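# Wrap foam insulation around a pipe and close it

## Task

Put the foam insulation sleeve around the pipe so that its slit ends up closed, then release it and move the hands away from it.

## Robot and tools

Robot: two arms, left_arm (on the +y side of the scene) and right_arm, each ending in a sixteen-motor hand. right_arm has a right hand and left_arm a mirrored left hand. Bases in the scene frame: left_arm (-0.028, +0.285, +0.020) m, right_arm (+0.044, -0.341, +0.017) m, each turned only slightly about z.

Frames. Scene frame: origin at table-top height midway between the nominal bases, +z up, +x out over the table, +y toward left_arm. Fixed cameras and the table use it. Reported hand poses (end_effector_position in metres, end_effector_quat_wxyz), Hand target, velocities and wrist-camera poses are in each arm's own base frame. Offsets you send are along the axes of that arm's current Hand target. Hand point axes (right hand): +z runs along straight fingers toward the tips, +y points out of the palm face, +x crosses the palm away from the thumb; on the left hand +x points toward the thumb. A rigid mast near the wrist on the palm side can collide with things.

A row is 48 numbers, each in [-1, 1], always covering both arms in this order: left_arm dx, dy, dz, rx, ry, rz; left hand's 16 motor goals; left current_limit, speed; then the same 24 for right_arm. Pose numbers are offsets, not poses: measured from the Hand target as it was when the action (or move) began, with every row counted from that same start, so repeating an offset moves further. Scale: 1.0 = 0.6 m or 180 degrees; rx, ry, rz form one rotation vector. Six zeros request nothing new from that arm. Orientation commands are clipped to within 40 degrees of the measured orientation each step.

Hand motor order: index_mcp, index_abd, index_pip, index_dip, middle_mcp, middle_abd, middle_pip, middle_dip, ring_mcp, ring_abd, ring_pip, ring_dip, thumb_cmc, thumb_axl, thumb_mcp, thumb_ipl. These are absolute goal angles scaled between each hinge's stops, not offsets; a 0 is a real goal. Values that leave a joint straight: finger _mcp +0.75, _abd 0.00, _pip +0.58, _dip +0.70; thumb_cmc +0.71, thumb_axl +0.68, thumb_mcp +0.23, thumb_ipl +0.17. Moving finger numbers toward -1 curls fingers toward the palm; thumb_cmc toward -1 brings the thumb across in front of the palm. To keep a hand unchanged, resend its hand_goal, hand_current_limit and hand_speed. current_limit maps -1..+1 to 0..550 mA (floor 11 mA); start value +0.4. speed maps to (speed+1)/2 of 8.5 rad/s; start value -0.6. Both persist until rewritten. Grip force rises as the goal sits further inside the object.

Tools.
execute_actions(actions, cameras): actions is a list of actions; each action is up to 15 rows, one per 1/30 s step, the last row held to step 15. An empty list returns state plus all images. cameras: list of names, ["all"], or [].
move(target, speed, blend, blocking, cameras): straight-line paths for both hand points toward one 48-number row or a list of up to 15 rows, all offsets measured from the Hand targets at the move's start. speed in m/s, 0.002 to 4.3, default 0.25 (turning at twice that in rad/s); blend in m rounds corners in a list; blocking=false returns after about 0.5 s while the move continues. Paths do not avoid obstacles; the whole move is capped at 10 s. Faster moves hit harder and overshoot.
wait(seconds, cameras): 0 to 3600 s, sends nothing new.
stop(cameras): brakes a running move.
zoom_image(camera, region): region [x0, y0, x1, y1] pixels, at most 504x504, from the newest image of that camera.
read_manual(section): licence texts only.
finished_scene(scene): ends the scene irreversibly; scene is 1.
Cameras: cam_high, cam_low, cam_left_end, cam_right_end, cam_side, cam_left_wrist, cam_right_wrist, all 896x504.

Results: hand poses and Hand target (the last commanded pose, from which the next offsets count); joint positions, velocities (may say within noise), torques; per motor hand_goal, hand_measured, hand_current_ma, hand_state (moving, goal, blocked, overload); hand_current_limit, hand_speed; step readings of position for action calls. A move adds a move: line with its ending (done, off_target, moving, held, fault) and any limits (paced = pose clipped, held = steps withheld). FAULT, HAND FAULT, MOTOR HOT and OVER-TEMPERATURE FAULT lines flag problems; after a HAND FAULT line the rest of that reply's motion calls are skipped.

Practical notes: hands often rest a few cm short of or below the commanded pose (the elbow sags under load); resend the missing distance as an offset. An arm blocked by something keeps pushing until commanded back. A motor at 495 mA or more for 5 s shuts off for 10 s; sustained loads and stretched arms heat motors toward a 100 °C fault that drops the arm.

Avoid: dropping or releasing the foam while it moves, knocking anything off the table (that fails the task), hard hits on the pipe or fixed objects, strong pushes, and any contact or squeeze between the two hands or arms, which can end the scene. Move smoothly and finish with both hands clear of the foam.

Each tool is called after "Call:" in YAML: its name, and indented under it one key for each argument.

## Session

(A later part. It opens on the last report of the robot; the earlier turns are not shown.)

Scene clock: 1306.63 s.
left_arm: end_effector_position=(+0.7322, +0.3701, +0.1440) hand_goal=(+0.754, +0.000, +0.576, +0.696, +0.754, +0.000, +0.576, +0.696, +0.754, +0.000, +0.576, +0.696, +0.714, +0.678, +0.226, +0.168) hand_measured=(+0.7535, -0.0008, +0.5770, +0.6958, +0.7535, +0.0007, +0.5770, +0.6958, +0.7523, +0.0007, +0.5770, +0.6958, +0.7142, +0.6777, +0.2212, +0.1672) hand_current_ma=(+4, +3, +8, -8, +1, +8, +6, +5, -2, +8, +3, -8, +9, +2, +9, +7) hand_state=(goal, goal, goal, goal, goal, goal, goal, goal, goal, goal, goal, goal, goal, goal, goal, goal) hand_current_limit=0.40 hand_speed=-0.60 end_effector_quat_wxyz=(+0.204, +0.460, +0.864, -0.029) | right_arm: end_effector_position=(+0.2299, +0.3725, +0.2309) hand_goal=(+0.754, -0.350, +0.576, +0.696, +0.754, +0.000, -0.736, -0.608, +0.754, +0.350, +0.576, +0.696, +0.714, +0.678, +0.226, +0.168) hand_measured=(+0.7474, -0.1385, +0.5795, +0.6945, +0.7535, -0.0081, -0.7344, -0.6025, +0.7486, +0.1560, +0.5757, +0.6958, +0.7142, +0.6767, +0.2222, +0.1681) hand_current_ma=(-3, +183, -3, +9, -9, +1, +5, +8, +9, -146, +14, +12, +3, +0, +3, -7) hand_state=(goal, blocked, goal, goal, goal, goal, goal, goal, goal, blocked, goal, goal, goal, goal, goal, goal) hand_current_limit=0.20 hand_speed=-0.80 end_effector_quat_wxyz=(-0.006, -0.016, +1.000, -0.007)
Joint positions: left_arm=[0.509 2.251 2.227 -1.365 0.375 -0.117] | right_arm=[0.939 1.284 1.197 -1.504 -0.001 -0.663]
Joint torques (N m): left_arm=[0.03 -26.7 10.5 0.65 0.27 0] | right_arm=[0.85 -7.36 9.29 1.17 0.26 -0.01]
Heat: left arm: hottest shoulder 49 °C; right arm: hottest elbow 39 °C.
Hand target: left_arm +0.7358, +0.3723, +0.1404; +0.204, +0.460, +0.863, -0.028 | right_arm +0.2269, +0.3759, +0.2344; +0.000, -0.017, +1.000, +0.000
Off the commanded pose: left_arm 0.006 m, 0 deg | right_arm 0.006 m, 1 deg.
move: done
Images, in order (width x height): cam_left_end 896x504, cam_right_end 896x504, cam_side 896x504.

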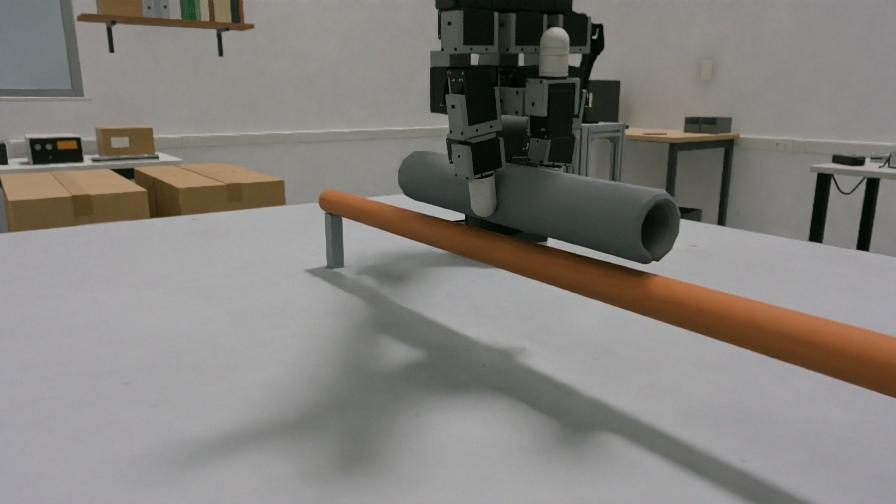

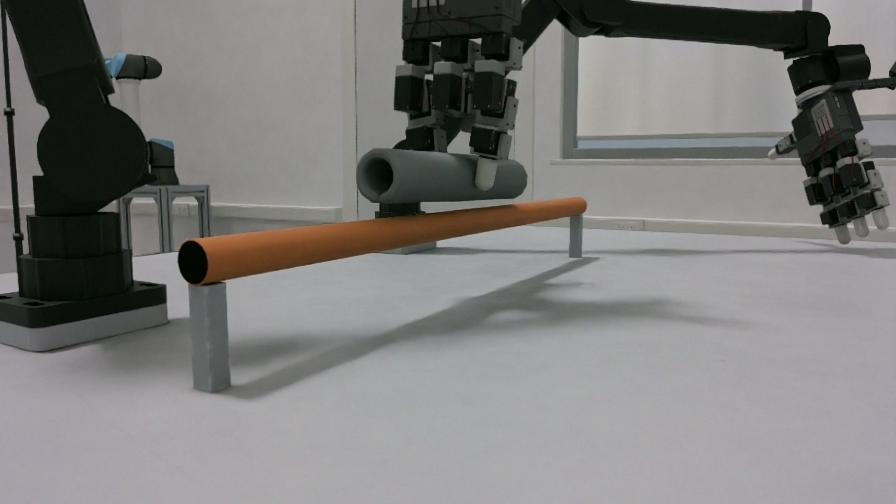

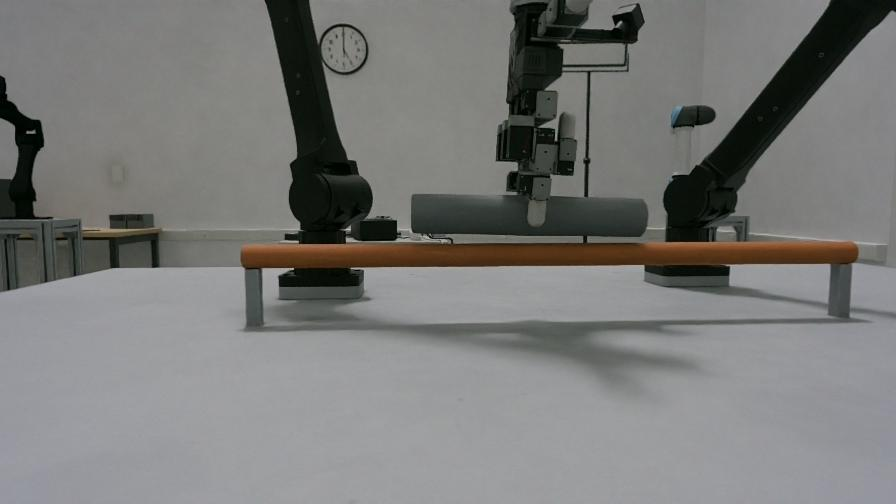

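Call:
move:
  target: [0,0,0,0,0,0,0.754,0,0.576,0.696,0.754,0,0.576,0.696,0.754,0,0.576,0.696,0.714,0.678,0.226,0.168,0.4,-0.6, -0.004,0,0.014,0,0,0,0.754,-0.35,0.576,0.696,0.754,0,-0.737,-0.609,0.754,0.35,0.576,0.696,0.714,0.678,0.226,0.168,0.2,-0.8]
  speed: 0.03
  cameras: ["cam_right_end","cam_left_end","cam_side"]

Call:
zoom_image:
  camera: "cam_right_end"
  region: [340, 130, 560, 280]

Call:
zoom_image:
  camera: "cam_left_end"
  region: [380, 120, 720, 320]

Call:
zoom_image:
  camera: "cam_side"
  region: [380, 170, 680, 290]

Scene clock: 1314.17 s.
left_arm: end_effector_position=(+0.7322, +0.3701, +0.1440) hand_goal=(+0.754, +0.000, +0.576, +0.696, +0.754, +0.000, +0.576, +0.696, +0.754, +0.000, +0.576, +0.696, +0.714, +0.678, +0.226, +0.168) hand_measured=(+0.7535, -0.0008, +0.5770, +0.6958, +0.7535, -0.0008, +0.5770, +0.6958, +0.7535, +0.0007, +0.5770, +0.6958, +0.7142, +0.6767, +0.2212, +0.1681) hand_current_ma=(+7, -1, +5, -6, -1, +10, +4, +6, -2, +9, +2, -7, +5, +1, +3, +9) hand_state=(goal, goal, goal, goal, goal, goal, goal, goal, goal, goal, goal, goal, goal, goal, goal, goal) hand_current_limit=0.40 hand_speed=-0.60 end_effector_quat_wxyz=(+0.204, +0.460, +0.864, -0.029) | right_arm: end_effector_position=(+0.2306, +0.3733, +0.2249) hand_goal=(+0.754, -0.350, +0.576, +0.696, +0.754, +0.000, -0.736, -0.608, +0.754, +0.350, +0.576, +0.696, +0.714, +0.678, +0.226, +0.168) hand_measured=(+0.7486, -0.1385, +0.5795, +0.6958, +0.7535, -0.0081, -0.7331, -0.6025, +0.7486, +0.1560, +0.5770, +0.6958, +0.7154, +0.6767, +0.2222, +0.1681) hand_current_ma=(-5, +181, -2, +7, -11, -1, +1, +9, +5, -149, +7, +8, +2, +0, +7, -5) hand_state=(goal, blocked, goal, goal, goal, goal, goal, goal, goal, blocked, goal, goal, goal, goal, goal, goal) hand_current_limit=0.20 hand_speed=-0.80 end_effector_quat_wxyz=(-0.004, -0.016, +1.000, -0.005)
Joint positions: left_arm=[0.509 2.251 2.227 -1.365 0.375 -0.117] | right_arm=[0.939 1.284 1.18 -1.48 -0.001 -0.663]
Joint torques (N m): left_arm=[0.03 -26.64 10.51 0.61 0.28 0.01] | right_arm=[0.32 -6.89 9.31 1.07 0.26 -0.07]
Heat: left arm: hottest shoulder 49 °C; right arm: hottest elbow 40 °C.
Hand target: left_arm +0.7358, +0.3723, +0.1404; +0.204, +0.460, +0.863, -0.028 | right_arm +0.2293, +0.3760, +0.2260; +0.000, -0.017, +1.000, +0.000
Off the commanded pose: left_arm 0.006 m, 0 deg | right_arm 0.003 m, 1 deg.
move: done
Images, in order (width x height): cam_left_end 896x504, cam_right_end 896x504, cam_side 896x504.

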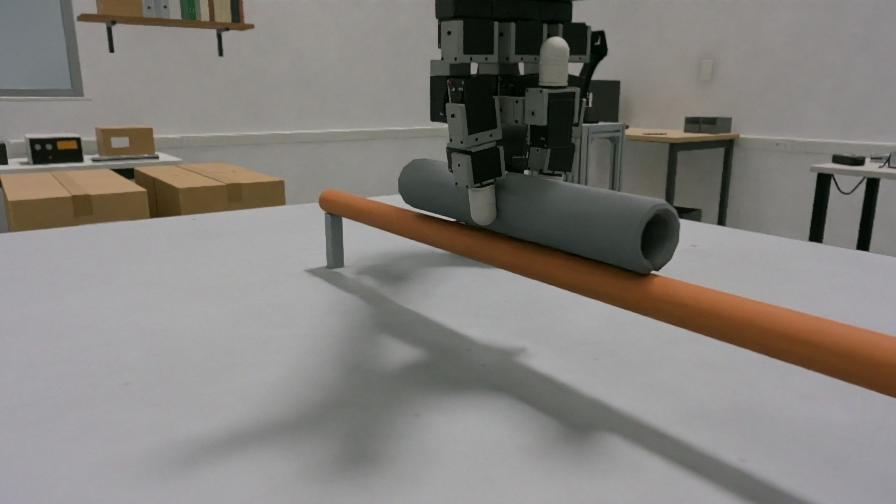

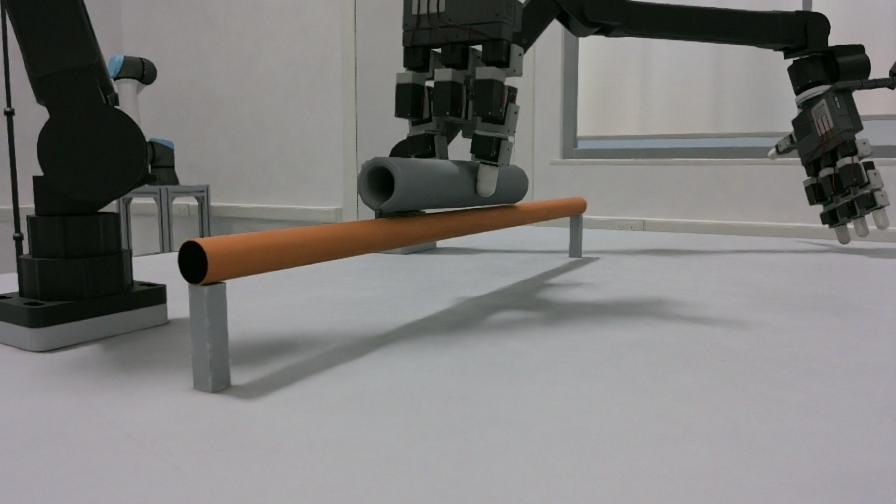

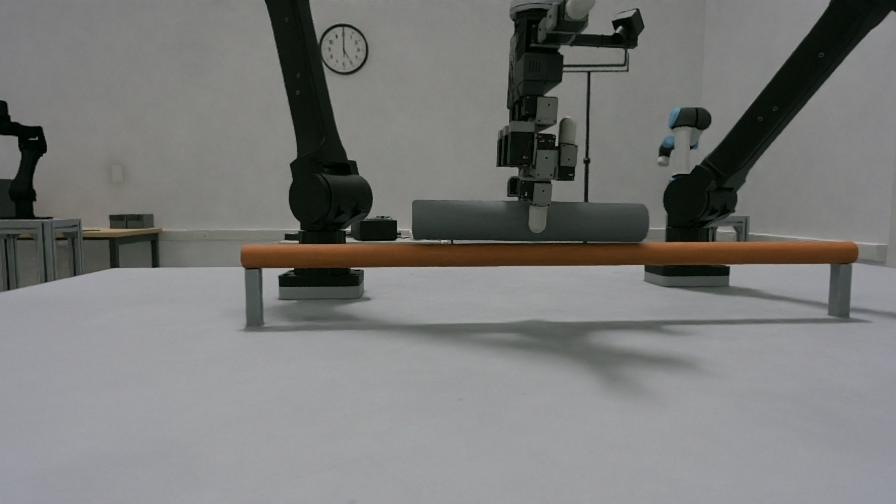

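Scaled by 2.291 from the camera's image (finer frame: 1280x720).

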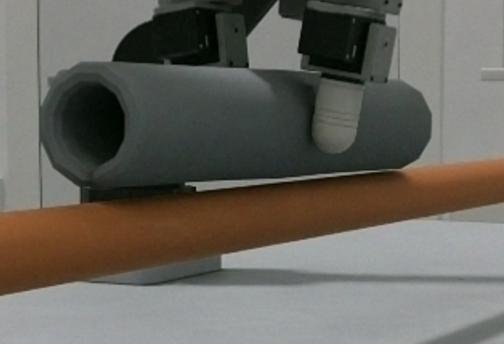

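Scaled by 1.482 from the camera's image (finer frame: 1280x720).

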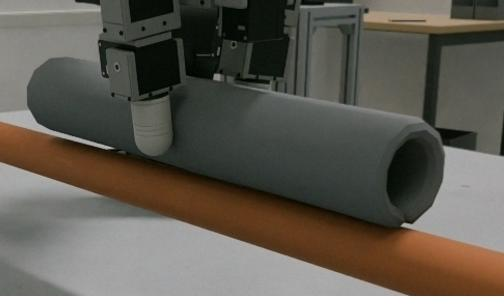

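Scaled by 1.680 from the camera's image (finer frame: 1280x720).

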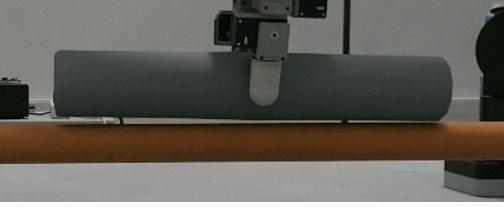

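Call:
zoom_image:
  camera: "cam_right_end"
  region: [345, 145, 425, 225]

Call:
zoom_image:
  camera: "cam_left_end"
  region: [610, 190, 710, 290]

Scaled by 6.300 from the camera's image (finer frame: 1280x720).

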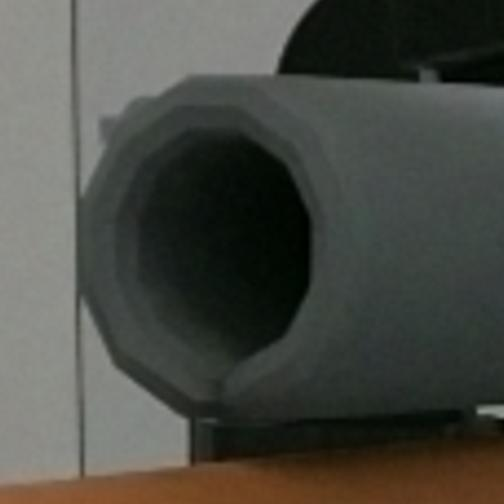

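Scaled by 5.040 from the camera's image (finer frame: 1280x720).

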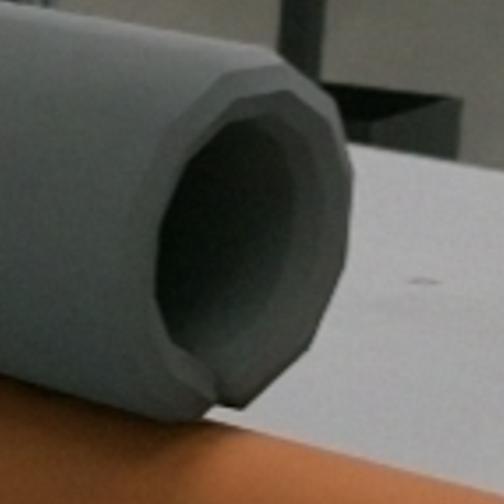

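Call:
move:
  target: [0,0,0,0,0,0,0.754,0,0.576,0.696,0.754,0,0.576,0.696,0.754,0,0.576,0.696,0.714,0.678,0.226,0.168,0.4,-0.6, 0,0,0.008,0,0,0,0.754,-0.35,0.576,0.696,0.754,0,-0.737,-0.609,0.754,0.35,0.576,0.696,0.714,0.678,0.226,0.168,0.2,-0.8]
  speed: 0.03
  cameras: ["cam_right_end","cam_left_end","cam_side"]

Call:
zoom_image:
  camera: "cam_right_end"
  region: [345, 145, 545, 265]

Call:
zoom_image:
  camera: "cam_left_end"
  region: [610, 190, 710, 290]

Call:
zoom_image:
  camera: "cam_side"
  region: [380, 170, 680, 290]

Scene clock: 1365.83 s.
left_arm: end_effector_position=(+0.7322, +0.3701, +0.1440) hand_goal=(+0.754, +0.000, +0.576, +0.696, +0.754, +0.000, +0.576, +0.696, +0.754, +0.000, +0.576, +0.696, +0.714, +0.678, +0.226, +0.168) hand_measured=(+0.7535, -0.0008, +0.5757, +0.6958, +0.7535, -0.0008, +0.5770, +0.6958, +0.7535, +0.0007, +0.5770, +0.6958, +0.7142, +0.6777, +0.2212, +0.1672) hand_current_ma=(+1, +7, +9, -6, -2, +4, +7, +6, -2, +9, +2, -11, +4, -5, +9, +13) hand_state=(goal, goal, goal, goal, goal, goal, goal, goal, goal, goal, goal, goal, goal, goal, goal, goal) hand_current_limit=0.40 hand_speed=-0.60 end_effector_quat_wxyz=(+0.204, +0.460, +0.864, -0.029) | right_arm: end_effector_position=(+0.2307, +0.3734, +0.2217) hand_goal=(+0.754, -0.350, +0.576, +0.696, +0.754, +0.000, -0.736, -0.608, +0.754, +0.350, +0.576, +0.696, +0.714, +0.678, +0.226, +0.168) hand_measured=(+0.7486, -0.1385, +0.5795, +0.6971, +0.7535, -0.0066, -0.7357, -0.6025, +0.7486, +0.1545, +0.5744, +0.6958, +0.7142, +0.6777, +0.2222, +0.1672) hand_current_ma=(+3, +176, -8, +9, -10, -3, +1, +10, +7, -143, +9, +11, +1, -1, +1, -4) hand_state=(goal, blocked, goal, goal, goal, goal, goal, goal, goal, blocked, goal, goal, goal, goal, goal, goal) hand_current_limit=0.20 hand_speed=-0.80 end_effector_quat_wxyz=(-0.004, -0.016, +1.000, -0.004)
Joint positions: left_arm=[0.509 2.251 2.227 -1.365 0.375 -0.117] | right_arm=[0.939 1.284 1.171 -1.469 -0.001 -0.663]
Joint torques (N m): left_arm=[-0.03 -26.75 10.54 0.62 0.26 0.01] | right_arm=[0.5 -6.83 9.13 1.18 0.26 -0.07]
Heat: left arm: hottest shoulder 49 °C; right arm: hottest elbow 41 °C.
Hand target: left_arm +0.7358, +0.3723, +0.1404; +0.204, +0.460, +0.863, -0.028 | right_arm +0.2293, +0.3760, +0.2212; +0.000, -0.017, +1.000, +0.000
Off the commanded pose: left_arm 0.006 m, 0 deg | right_arm 0.003 m, 1 deg.
move: done
Images, in order (width x height): cam_left_end 896x504, cam_right_end 896x504, cam_side 896x504.

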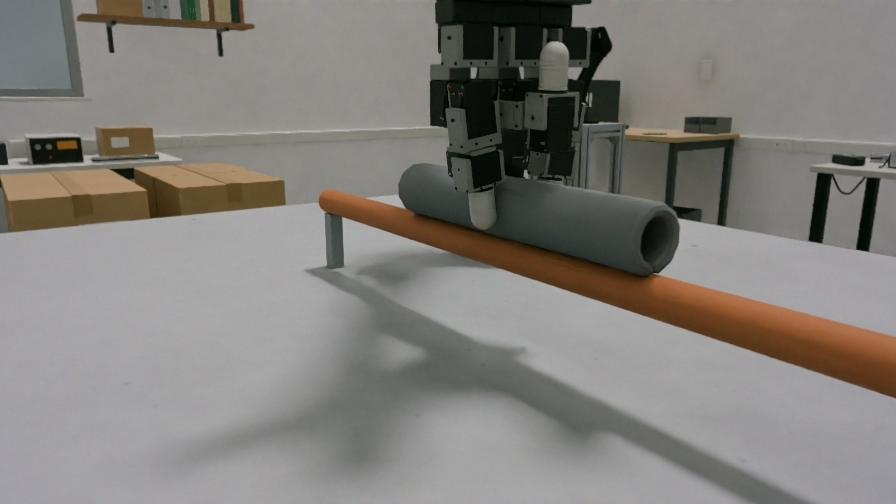

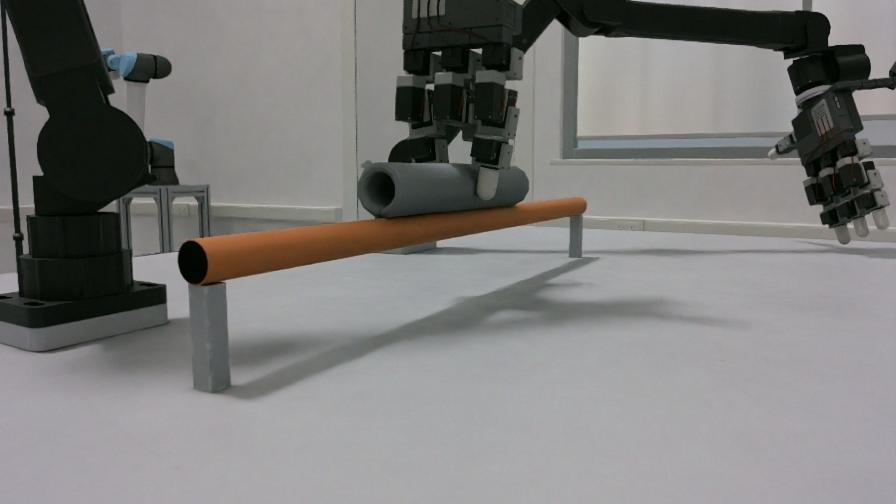

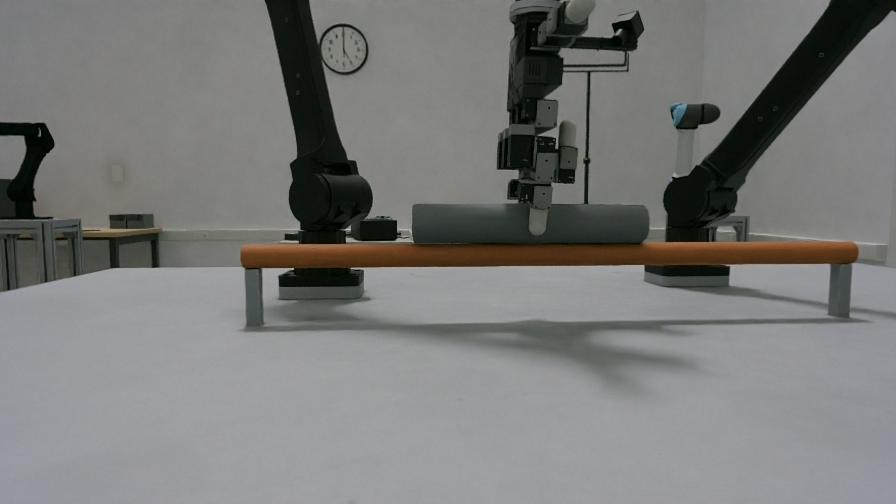

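Scaled by 2.520 from the camera's image (finer frame: 1280x720).

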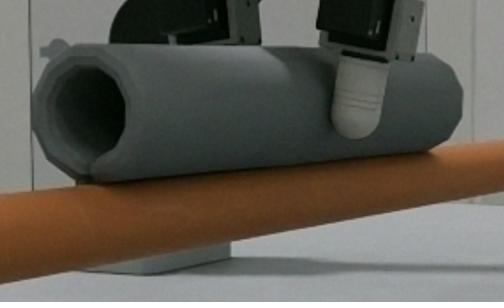

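Scaled by 5.040 from the camera's image (finer frame: 1280x720).

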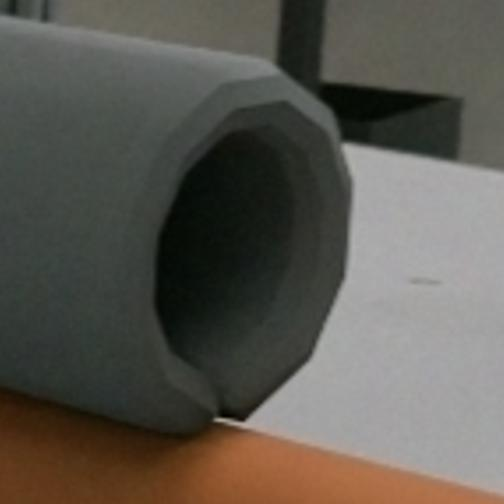

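Scaled by 1.680 from the camera's image (finer frame: 1280x720).

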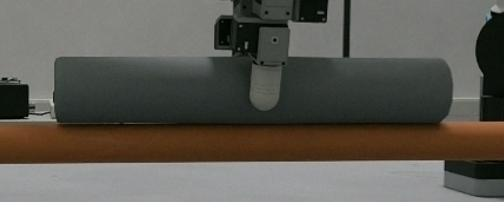

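Call:
move:
  target:
    - [0,0,0,0,0,0,0.754,0,0.576,0.696,0.754,0,0.576,0.696,0.754,0,0.576,0.696,0.714,0.678,0.226,0.168,0.4,-0.6, 0,0,0,0,0,0,0.754,-0.18,0.576,0.696,0.754,0,-0.737,-0.609,0.754,0.20,0.576,0.696,0.714,0.678,0.226,0.168,0.2,-0.8]
    - [0,0,0,0,0,0,0.754,0,0.576,0.696,0.754,0,0.576,0.696,0.754,0,0.576,0.696,0.714,0.678,0.226,0.168,0.4,-0.6, -0.025,0,0,0,0,0,0.754,-0.18,0.576,0.696,0.754,0,-0.737,-0.609,0.754,0.20,0.576,0.696,0.714,0.678,0.226,0.168,0.2,-0.8]
  speed: 0.03
  cameras: ["cam_right_end","cam_left_end","cam_side"]

Call:
zoom_image:
  camera: "cam_right_end"
  region: [345, 145, 425, 225]

Call:
zoom_image:
  camera: "cam_left_end"
  region: [610, 190, 710, 290]

Scene clock: 1383.67 s.
left_arm: end_effector_position=(+0.7322, +0.3701, +0.1440) hand_goal=(+0.754, +0.000, +0.576, +0.696, +0.754, +0.000, +0.576, +0.696, +0.754, +0.000, +0.576, +0.696, +0.714, +0.678, +0.226, +0.168) hand_measured=(+0.7535, +0.0007, +0.5770, +0.6958, +0.7535, -0.0008, +0.5770, +0.6958, +0.7535, -0.0008, +0.5770, +0.6958, +0.7142, +0.6777, +0.2212, +0.1681) hand_current_ma=(+0, +2, +14, +0, -6, +3, +9, +4, -2, +7, +3, -6, +7, -4, +5, +8) hand_state=(goal, goal, goal, goal, goal, goal, goal, goal, goal, goal, goal, goal, goal, goal, goal, goal) hand_current_limit=0.40 hand_speed=-0.60 end_effector_quat_wxyz=(+0.204, +0.460, +0.864, -0.029) | right_arm: end_effector_position=(+0.2335, +0.3726, +0.2201) hand_goal=(+0.754, -0.180, +0.576, +0.696, +0.754, +0.000, -0.736, -0.608, +0.754, +0.200, +0.576, +0.696, +0.714, +0.678, +0.226, +0.168) hand_measured=(+0.7486, -0.1297, +0.5757, +0.6958, +0.7547, -0.0081, -0.7344, -0.6025, +0.7486, +0.1428, +0.5757, +0.6958, +0.7154, +0.6777, +0.2222, +0.1672) hand_current_ma=(+1, +29, -2, +6, -14, +0, +2, +11, +6, -22, +10, +11, +5, -3, +6, -6) hand_state=(goal, blocked, goal, goal, goal, goal, goal, goal, goal, blocked, goal, goal, goal, goal, goal, goal) hand_current_limit=0.20 hand_speed=-0.80 end_effector_quat_wxyz=(-0.004, -0.019, +1.000, -0.004)
Joint positions: left_arm=[0.509 2.251 2.227 -1.365 0.375 -0.117] | right_arm=[0.93 1.288 1.171 -1.466 -0.001 -0.679]
Joint torques (N m): left_arm=[-0.15 -26.58 10.45 0.66 0.26 0.02] | right_arm=[-1.32 -5.42 10.76 1.18 0.27 -0.2]
Heat: left arm: hottest shoulder 49 °C; right arm: hottest elbow 39 °C.
Hand target: left_arm +0.7358, +0.3723, +0.1404; +0.204, +0.460, +0.863, -0.028 | right_arm +0.2443, +0.3766, +0.2213; +0.000, -0.017, +1.000, +0.000
Off the commanded pose: left_arm 0.006 m, 0 deg | right_arm 0.011 m, 1 deg.
move: off_target (right_arm)
Images, in order (width x height): cam_left_end 896x504, cam_right_end 896x504, cam_side 896x504.

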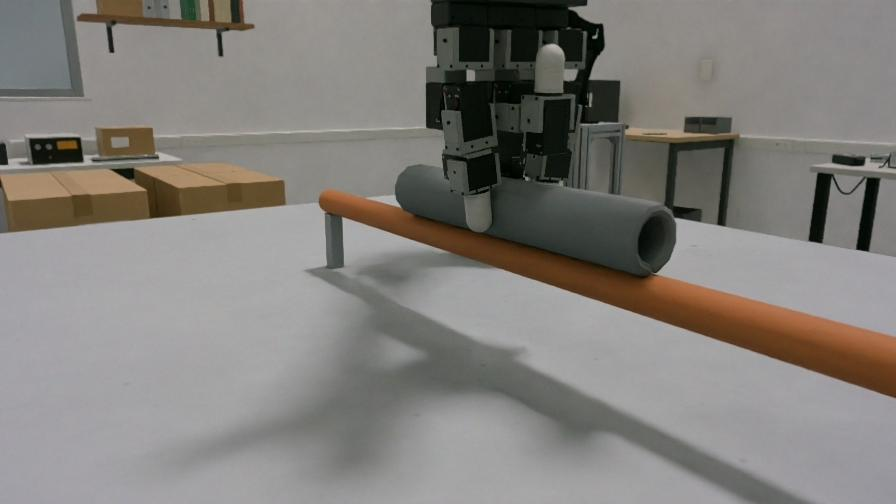

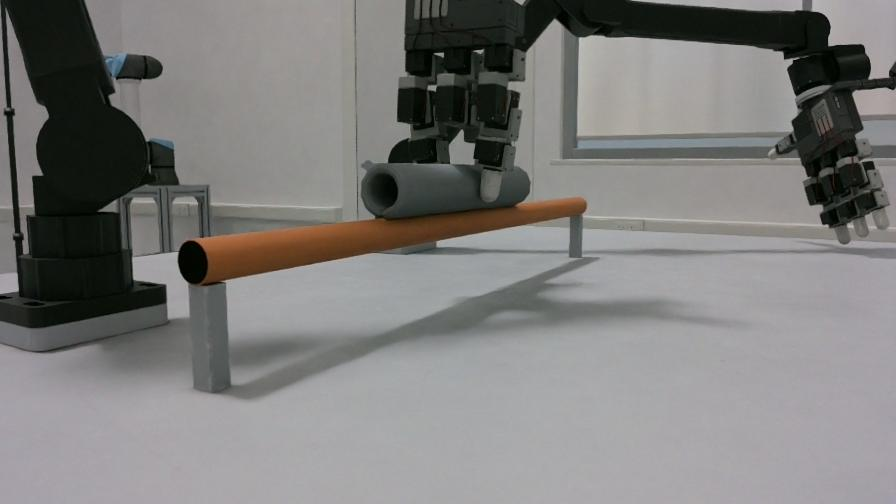

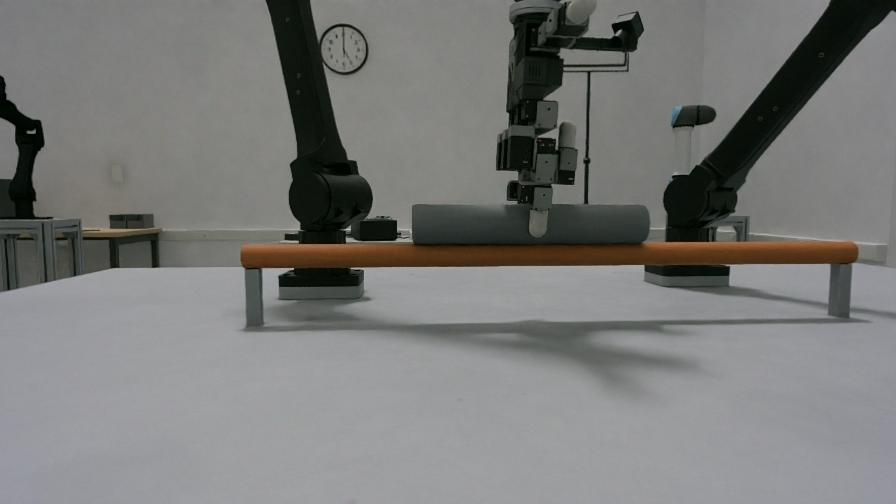

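Scaled by 6.300 from the camera's image (finer frame: 1280x720).

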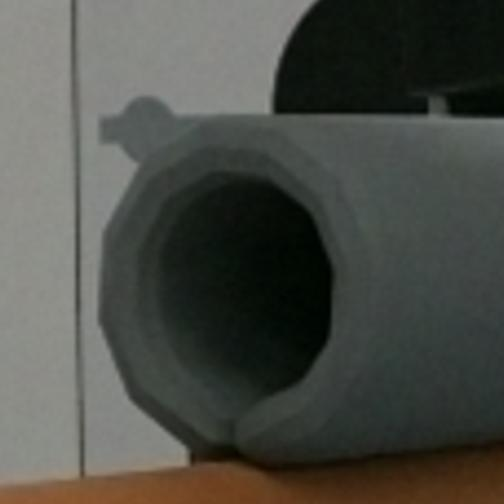

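Scaled by 5.040 from the camera's image (finer frame: 1280x720).

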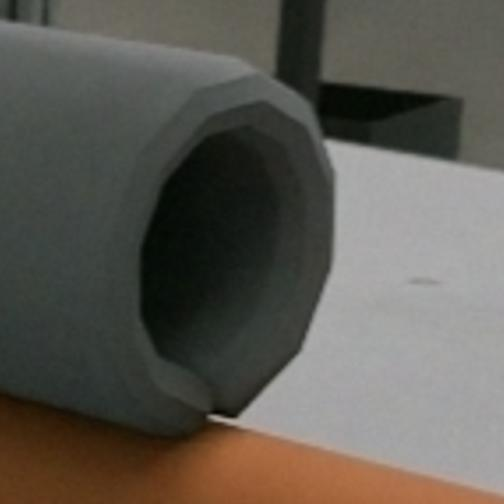

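Call:
move:
  target: [0,0,0,0,0,0,0.754,0,0.576,0.696,0.754,0,0.576,0.696,0.754,0,0.576,0.696,0.714,0.678,0.226,0.168,0.4,-0.6, -0.012,0,0,0,0,0,0.754,-0.18,0.576,0.696,0.754,0,-0.737,-0.609,0.754,0.20,0.576,0.696,0.714,0.678,0.226,0.168,0.2,-0.8]
  speed: 0.03
  cameras: ["cam_right_end","cam_left_end","cam_side","cam_high"]

Call:
zoom_image:
  camera: "cam_right_end"
  region: [345, 145, 425, 225]

Call:
zoom_image:
  camera: "cam_left_end"
  region: [610, 190, 710, 290]

Call:
zoom_image:
  camera: "cam_high"
  region: [330, 120, 450, 240]

Scene clock: 1391.90 s.
left_arm: end_effector_position=(+0.7322, +0.3701, +0.1440) hand_goal=(+0.754, +0.000, +0.576, +0.696, +0.754, +0.000, +0.576, +0.696, +0.754, +0.000, +0.576, +0.696, +0.714, +0.678, +0.226, +0.168) hand_measured=(+0.7535, +0.0007, +0.5770, +0.6958, +0.7535, +0.0007, +0.5770, +0.6958, +0.7535, +0.0007, +0.5770, +0.6958, +0.7142, +0.6777, +0.2212, +0.1672) hand_current_ma=(+7, +5, +10, -7, -3, +2, +6, +6, -2, +8, -3, -12, +3, -2, -2, +12) hand_state=(goal, goal, goal, goal, goal, goal, goal, goal, goal, goal, goal, goal, goal, goal, goal, goal) hand_current_limit=0.40 hand_speed=-0.60 end_effector_quat_wxyz=(+0.204, +0.460, +0.864, -0.029) | right_arm: end_effector_position=(+0.2397, +0.3706, +0.2145) hand_goal=(+0.754, -0.180, +0.576, +0.696, +0.754, +0.000, -0.736, -0.608, +0.754, +0.200, +0.576, +0.696, +0.714, +0.678, +0.226, +0.168) hand_measured=(+0.7474, -0.1283, +0.5757, +0.6958, +0.7547, -0.0081, -0.7344, -0.6025, +0.7486, +0.1443, +0.5757, +0.6958, +0.7142, +0.6767, +0.2222, +0.1681) hand_current_ma=(-2, +27, -6, +8, -10, +1, -2, +9, +8, -20, +6, +11, +4, +0, +2, -1) hand_state=(goal, blocked, goal, goal, goal, goal, goal, goal, goal, blocked, goal, goal, goal, goal, goal, goal) hand_current_limit=0.20 hand_speed=-0.80 end_effector_quat_wxyz=(-0.008, -0.018, +1.000, -0.008)
Joint positions: left_arm=[0.509 2.251 2.227 -1.365 0.375 -0.117] | right_arm=[0.913 1.302 1.171 -1.462 -0.001 -0.694]
Joint torques (N m): left_arm=[0.26 -26.7 10.47 0.59 0.26 0.01] | right_arm=[-1.38 -5.83 11.55 1.06 0.27 -0.23]
Heat: left arm: hottest shoulder 49 °C; right arm: hottest elbow 39 °C.
Hand target: left_arm +0.7358, +0.3723, +0.1404; +0.204, +0.460, +0.863, -0.028 | right_arm +0.2515, +0.3768, +0.2212; +0.000, -0.017, +1.000, +0.000
Off the commanded pose: left_arm 0.006 m, 0 deg | right_arm 0.015 m, 1 deg.
move: off_target (right_arm)
Images, in order (width x height): cam_high 896x504, cam_left_end 896x504, cam_right_end 896x504, cam_side 896x504.

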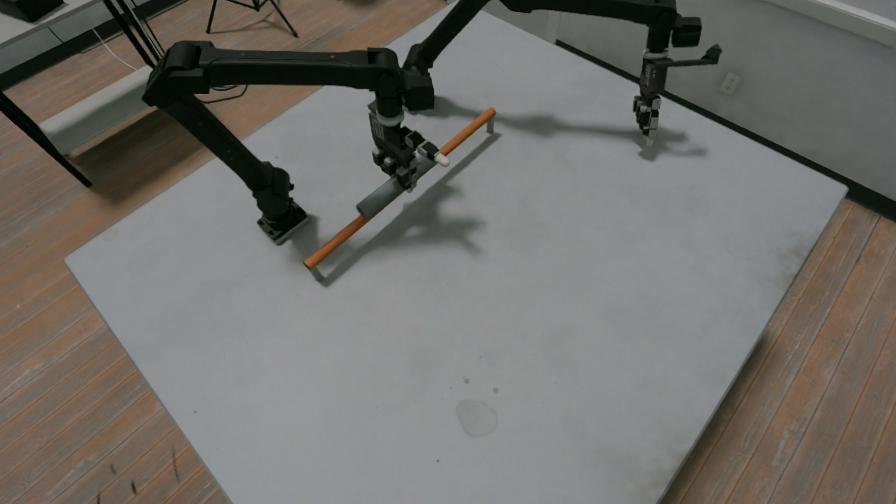

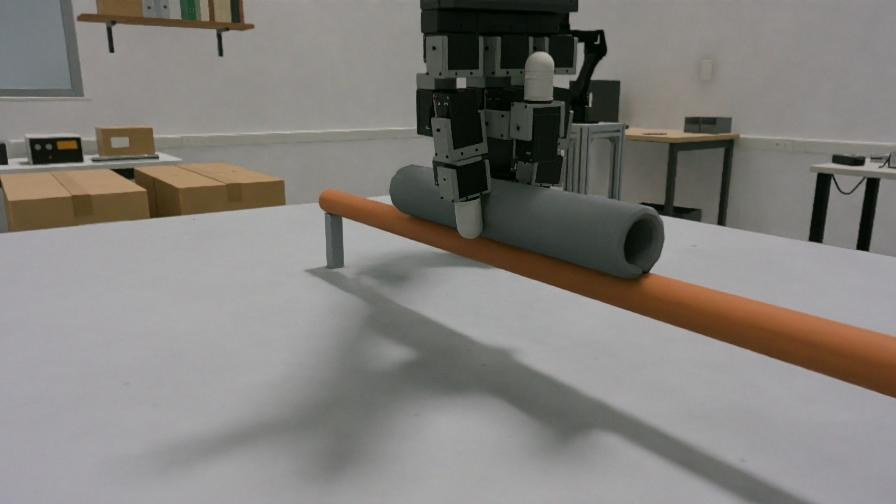

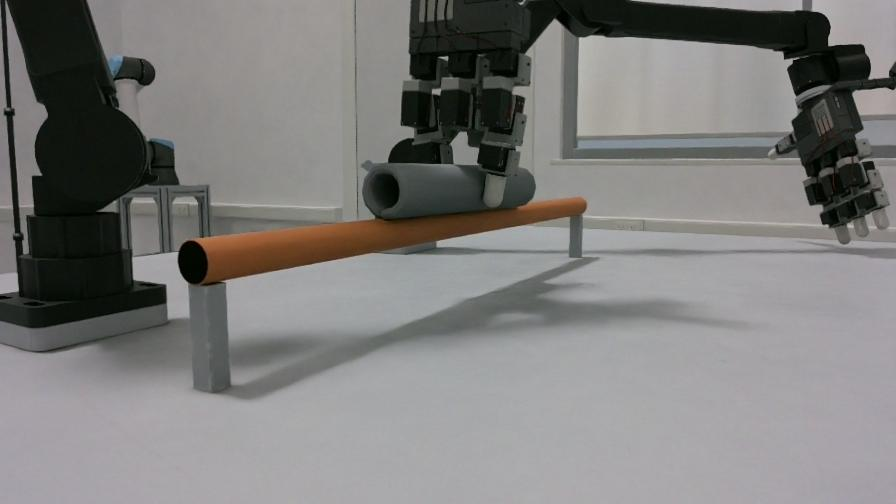

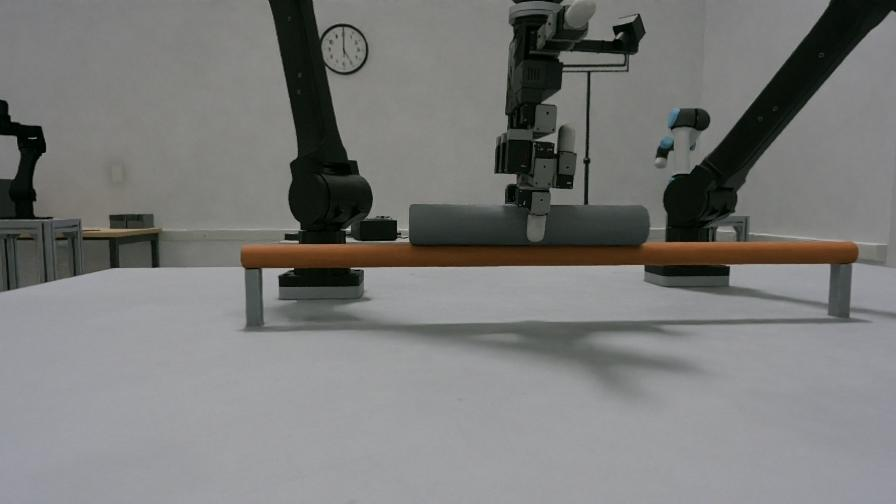

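Scaled by 6.300 from the camera's image (finer frame: 1280x720).

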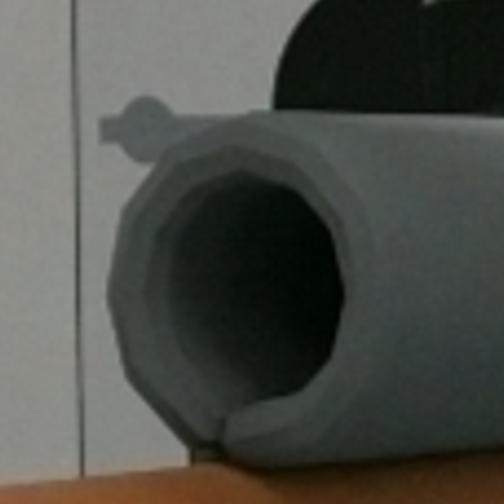

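Scaled by 5.040 from the camera's image (finer frame: 1280x720).

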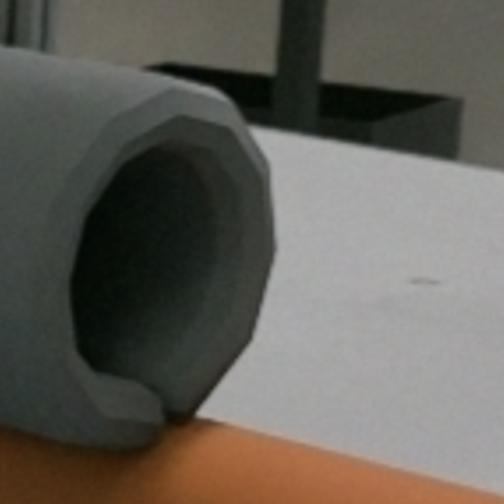

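Scaled by 4.200 from the camera's image (finer frame: 1280x720).

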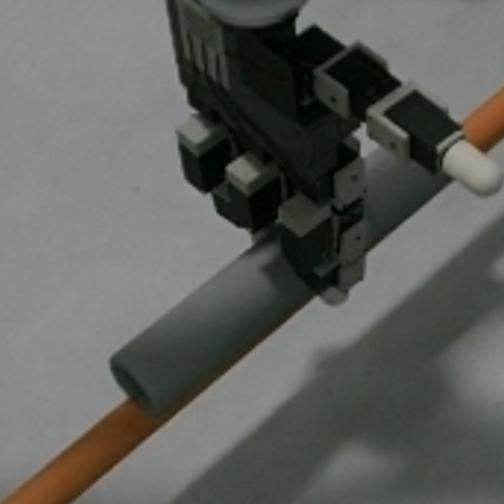

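Call:
zoom_image:
  camera: "cam_high"
  region: [340, 170, 400, 230]

Call:
zoom_image:
  camera: "cam_side"
  region: [400, 190, 500, 280]

Call:
zoom_image:
  camera: "cam_side"
  region: [560, 190, 660, 280]

Scaled by 8.400 from the camera's image (finer frame: 1280x720).

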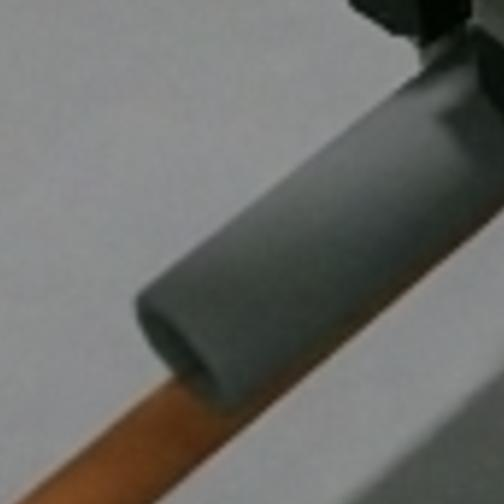

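Scaled by 5.040 from the camera's image (finer frame: 1280x720).

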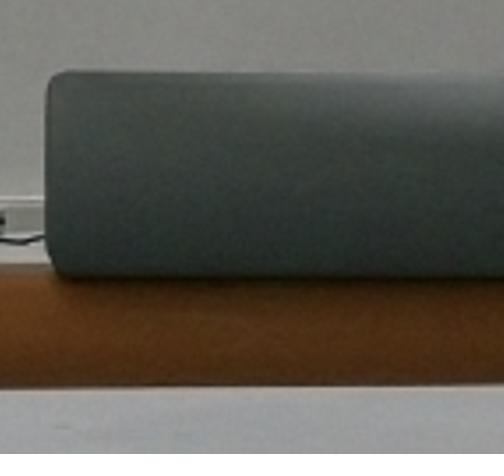

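Scaled by 5.040 from the camera's image (finer frame: 1280x720).

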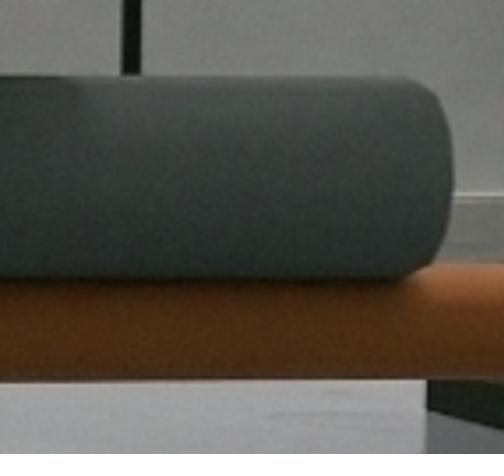

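Call:
move:
  target:
    - [0,0,0,0,0,0,0.754,0,0.576,0.696,0.754,0,0.576,0.696,0.754,0,0.576,0.696,0.714,0.678,0.226,0.168,0.4,-0.6, 0,0,0,0,0,0,0.754,-0.35,0.576,0.696,0.754,0,-0.737,-0.609,0.754,0.35,0.576,0.696,0.714,0.678,0.226,0.168,0.2,-0.8]
    - [0,0,0,0,0,0,0.754,0,0.576,0.696,0.754,0,0.576,0.696,0.754,0,0.576,0.696,0.714,0.678,0.226,0.168,0.4,-0.6, 0.001,0,-0.05,0,0,0,0.754,-0.35,0.576,0.696,0.754,0,-0.737,-0.609,0.754,0.35,0.576,0.696,0.714,0.678,0.226,0.168,0.2,-0.8]
    - [0,0,0,0,0,0,0.754,0,0.576,0.696,0.754,0,0.576,0.696,0.754,0,0.576,0.696,0.714,0.678,0.226,0.168,0.4,-0.6, 0.0375,0,-0.025,0,0,0,0.754,-0.35,0.576,0.696,0.754,0,-0.737,-0.609,0.754,0.35,0.576,0.696,0.714,0.678,0.226,0.168,0.2,-0.8]
  speed: 0.06
  cameras: ["cam_high","cam_right_end","cam_left_end","cam_side"]

Call:
zoom_image:
  camera: "cam_right_end"
  region: [345, 130, 545, 250]

Call:
zoom_image:
  camera: "cam_left_end"
  region: [610, 180, 710, 280]

Call:
zoom_image:
  camera: "cam_high"
  region: [340, 170, 400, 230]

Scene clock: 1437.20 s.
left_arm: end_effector_position=(+0.7322, +0.3701, +0.1440) hand_goal=(+0.754, +0.000, +0.576, +0.696, +0.754, +0.000, +0.576, +0.696, +0.754, +0.000, +0.576, +0.696, +0.714, +0.678, +0.226, +0.168) hand_measured=(+0.7535, -0.0008, +0.5770, +0.6958, +0.7523, -0.0008, +0.5770, +0.6958, +0.7535, -0.0008, +0.5770, +0.6958, +0.7142, +0.6767, +0.2212, +0.1681) hand_current_ma=(+9, +5, +12, -2, -2, +11, +7, +0, +0, +9, +1, -8, +3, -6, +5, +13) hand_state=(goal, goal, goal, goal, goal, goal, goal, goal, goal, goal, goal, goal, goal, goal, goal, goal) hand_current_limit=0.40 hand_speed=-0.60 end_effector_quat_wxyz=(+0.204, +0.460, +0.864, -0.029) | right_arm: end_effector_position=(+0.2322, +0.3727, +0.2326) hand_goal=(+0.754, -0.350, +0.576, +0.696, +0.754, +0.000, -0.736, -0.608, +0.754, +0.350, +0.576, +0.696, +0.714, +0.678, +0.226, +0.168) hand_measured=(+0.7498, -0.1356, +0.5757, +0.6945, +0.7547, -0.0081, -0.7344, -0.6038, +0.7486, +0.1692, +0.5757, +0.6945, +0.7142, +0.6767, +0.2222, +0.1681) hand_current_ma=(+0, +179, -5, +9, -9, +1, +2, +10, +9, -132, +12, +8, +4, +1, +2, -4) hand_state=(goal, blocked, goal, goal, goal, goal, goal, goal, goal, blocked, goal, goal, goal, goal, goal, goal) hand_current_limit=0.20 hand_speed=-0.80 end_effector_quat_wxyz=(-0.006, -0.016, +1.000, -0.007)
Joint positions: left_arm=[0.509 2.251 2.227 -1.365 0.375 -0.117] | right_arm=[0.935 1.287 1.205 -1.507 -0.001 -0.668]
Joint torques (N m): left_arm=[-0.15 -26.4 10.51 0.61 0.26 0.01] | right_arm=[0.91 -7.41 9.31 1.13 0.25 0]
Heat: left arm: hottest shoulder 49 °C; right arm: hottest elbow 40 °C.
Hand target: left_arm +0.7358, +0.3723, +0.1404; +0.204, +0.460, +0.863, -0.028 | right_arm +0.2290, +0.3760, +0.2362; +0.000, -0.017, +1.000, +0.000
Off the commanded pose: left_arm 0.006 m, 0 deg | right_arm 0.006 m, 1 deg.
move: done
Images, in order (width x height): cam_high 896x504, cam_left_end 896x504, cam_right_end 896x504, cam_side 896x504.

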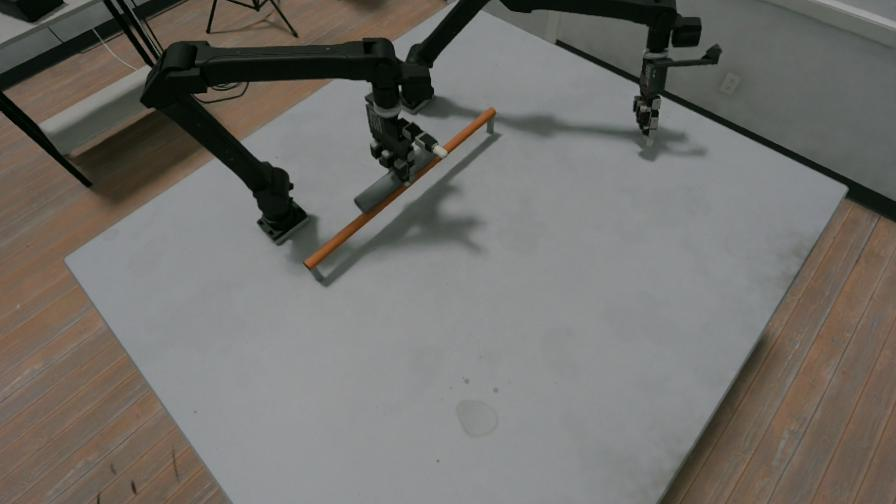

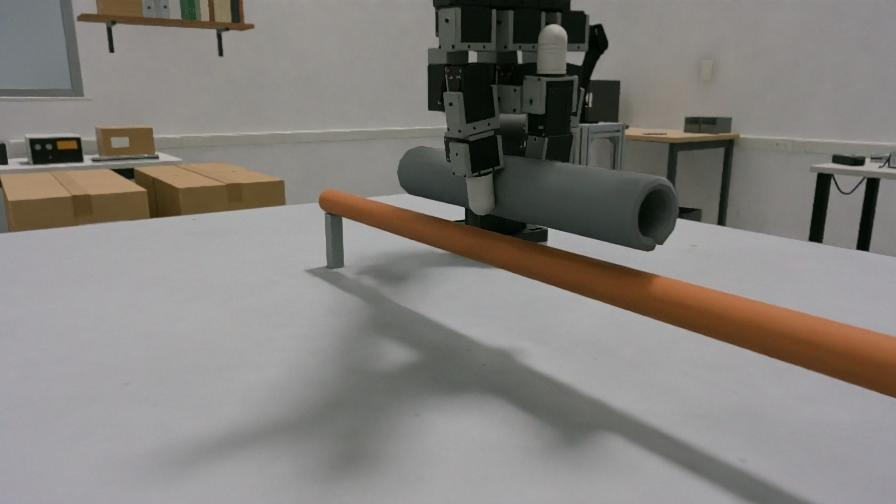

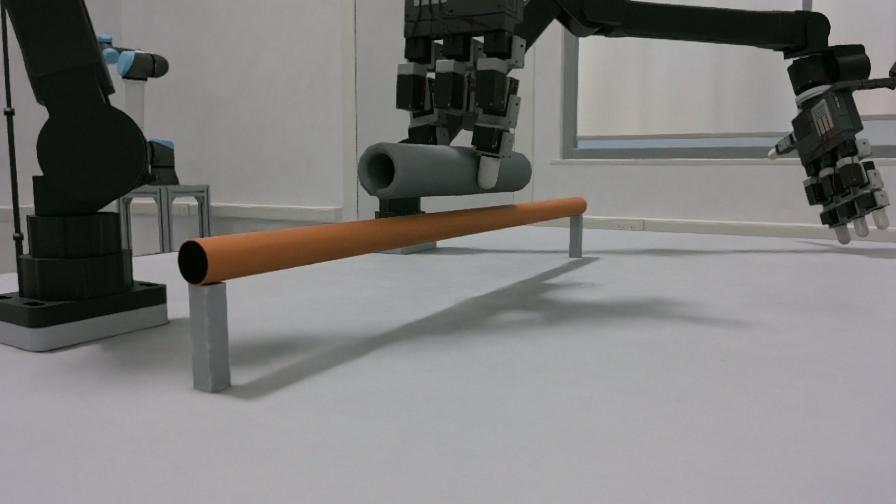

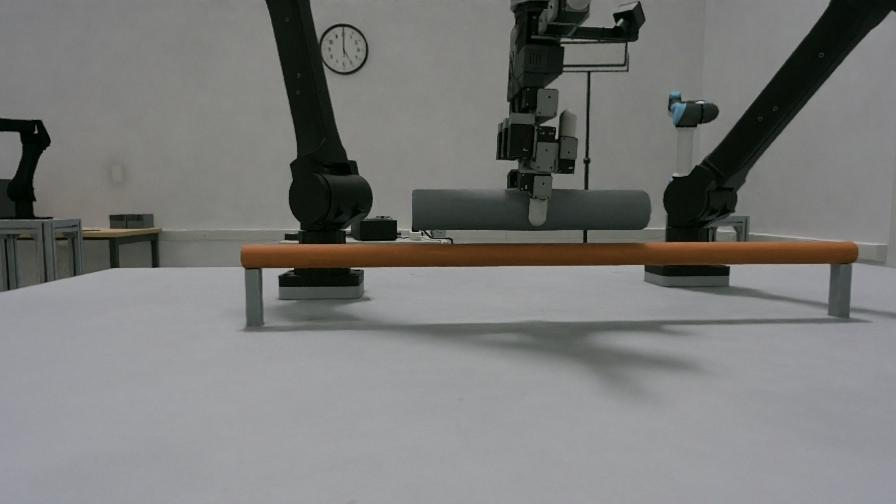

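Scaled by 2.520 from the camera's image (finer frame: 1280x720).

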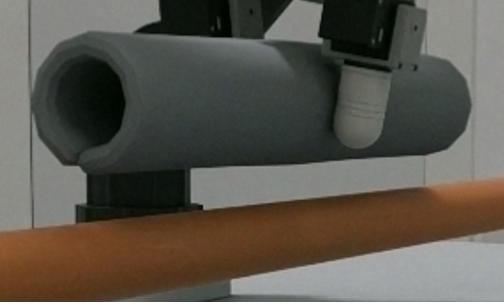

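Scaled by 5.040 from the camera's image (finer frame: 1280x720).

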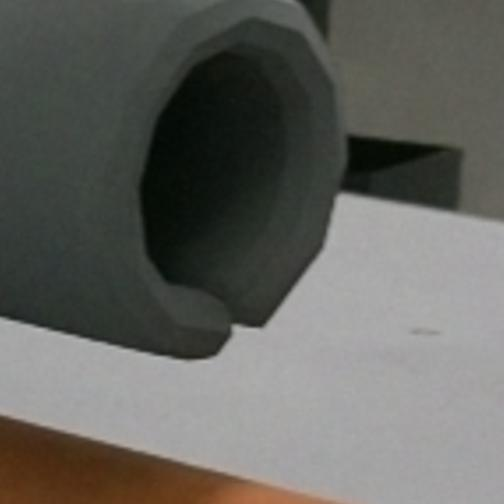

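Scaled by 8.400 from the camera's image (finer frame: 1280x720).

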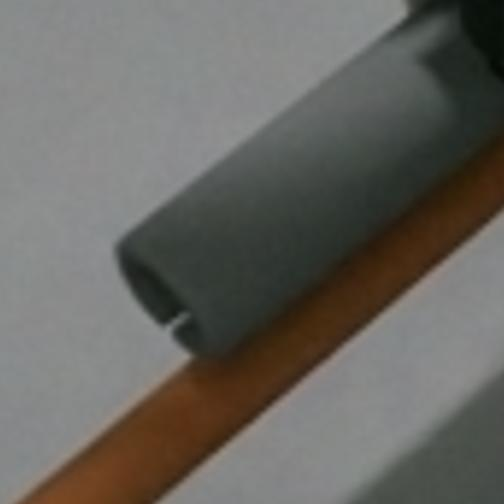

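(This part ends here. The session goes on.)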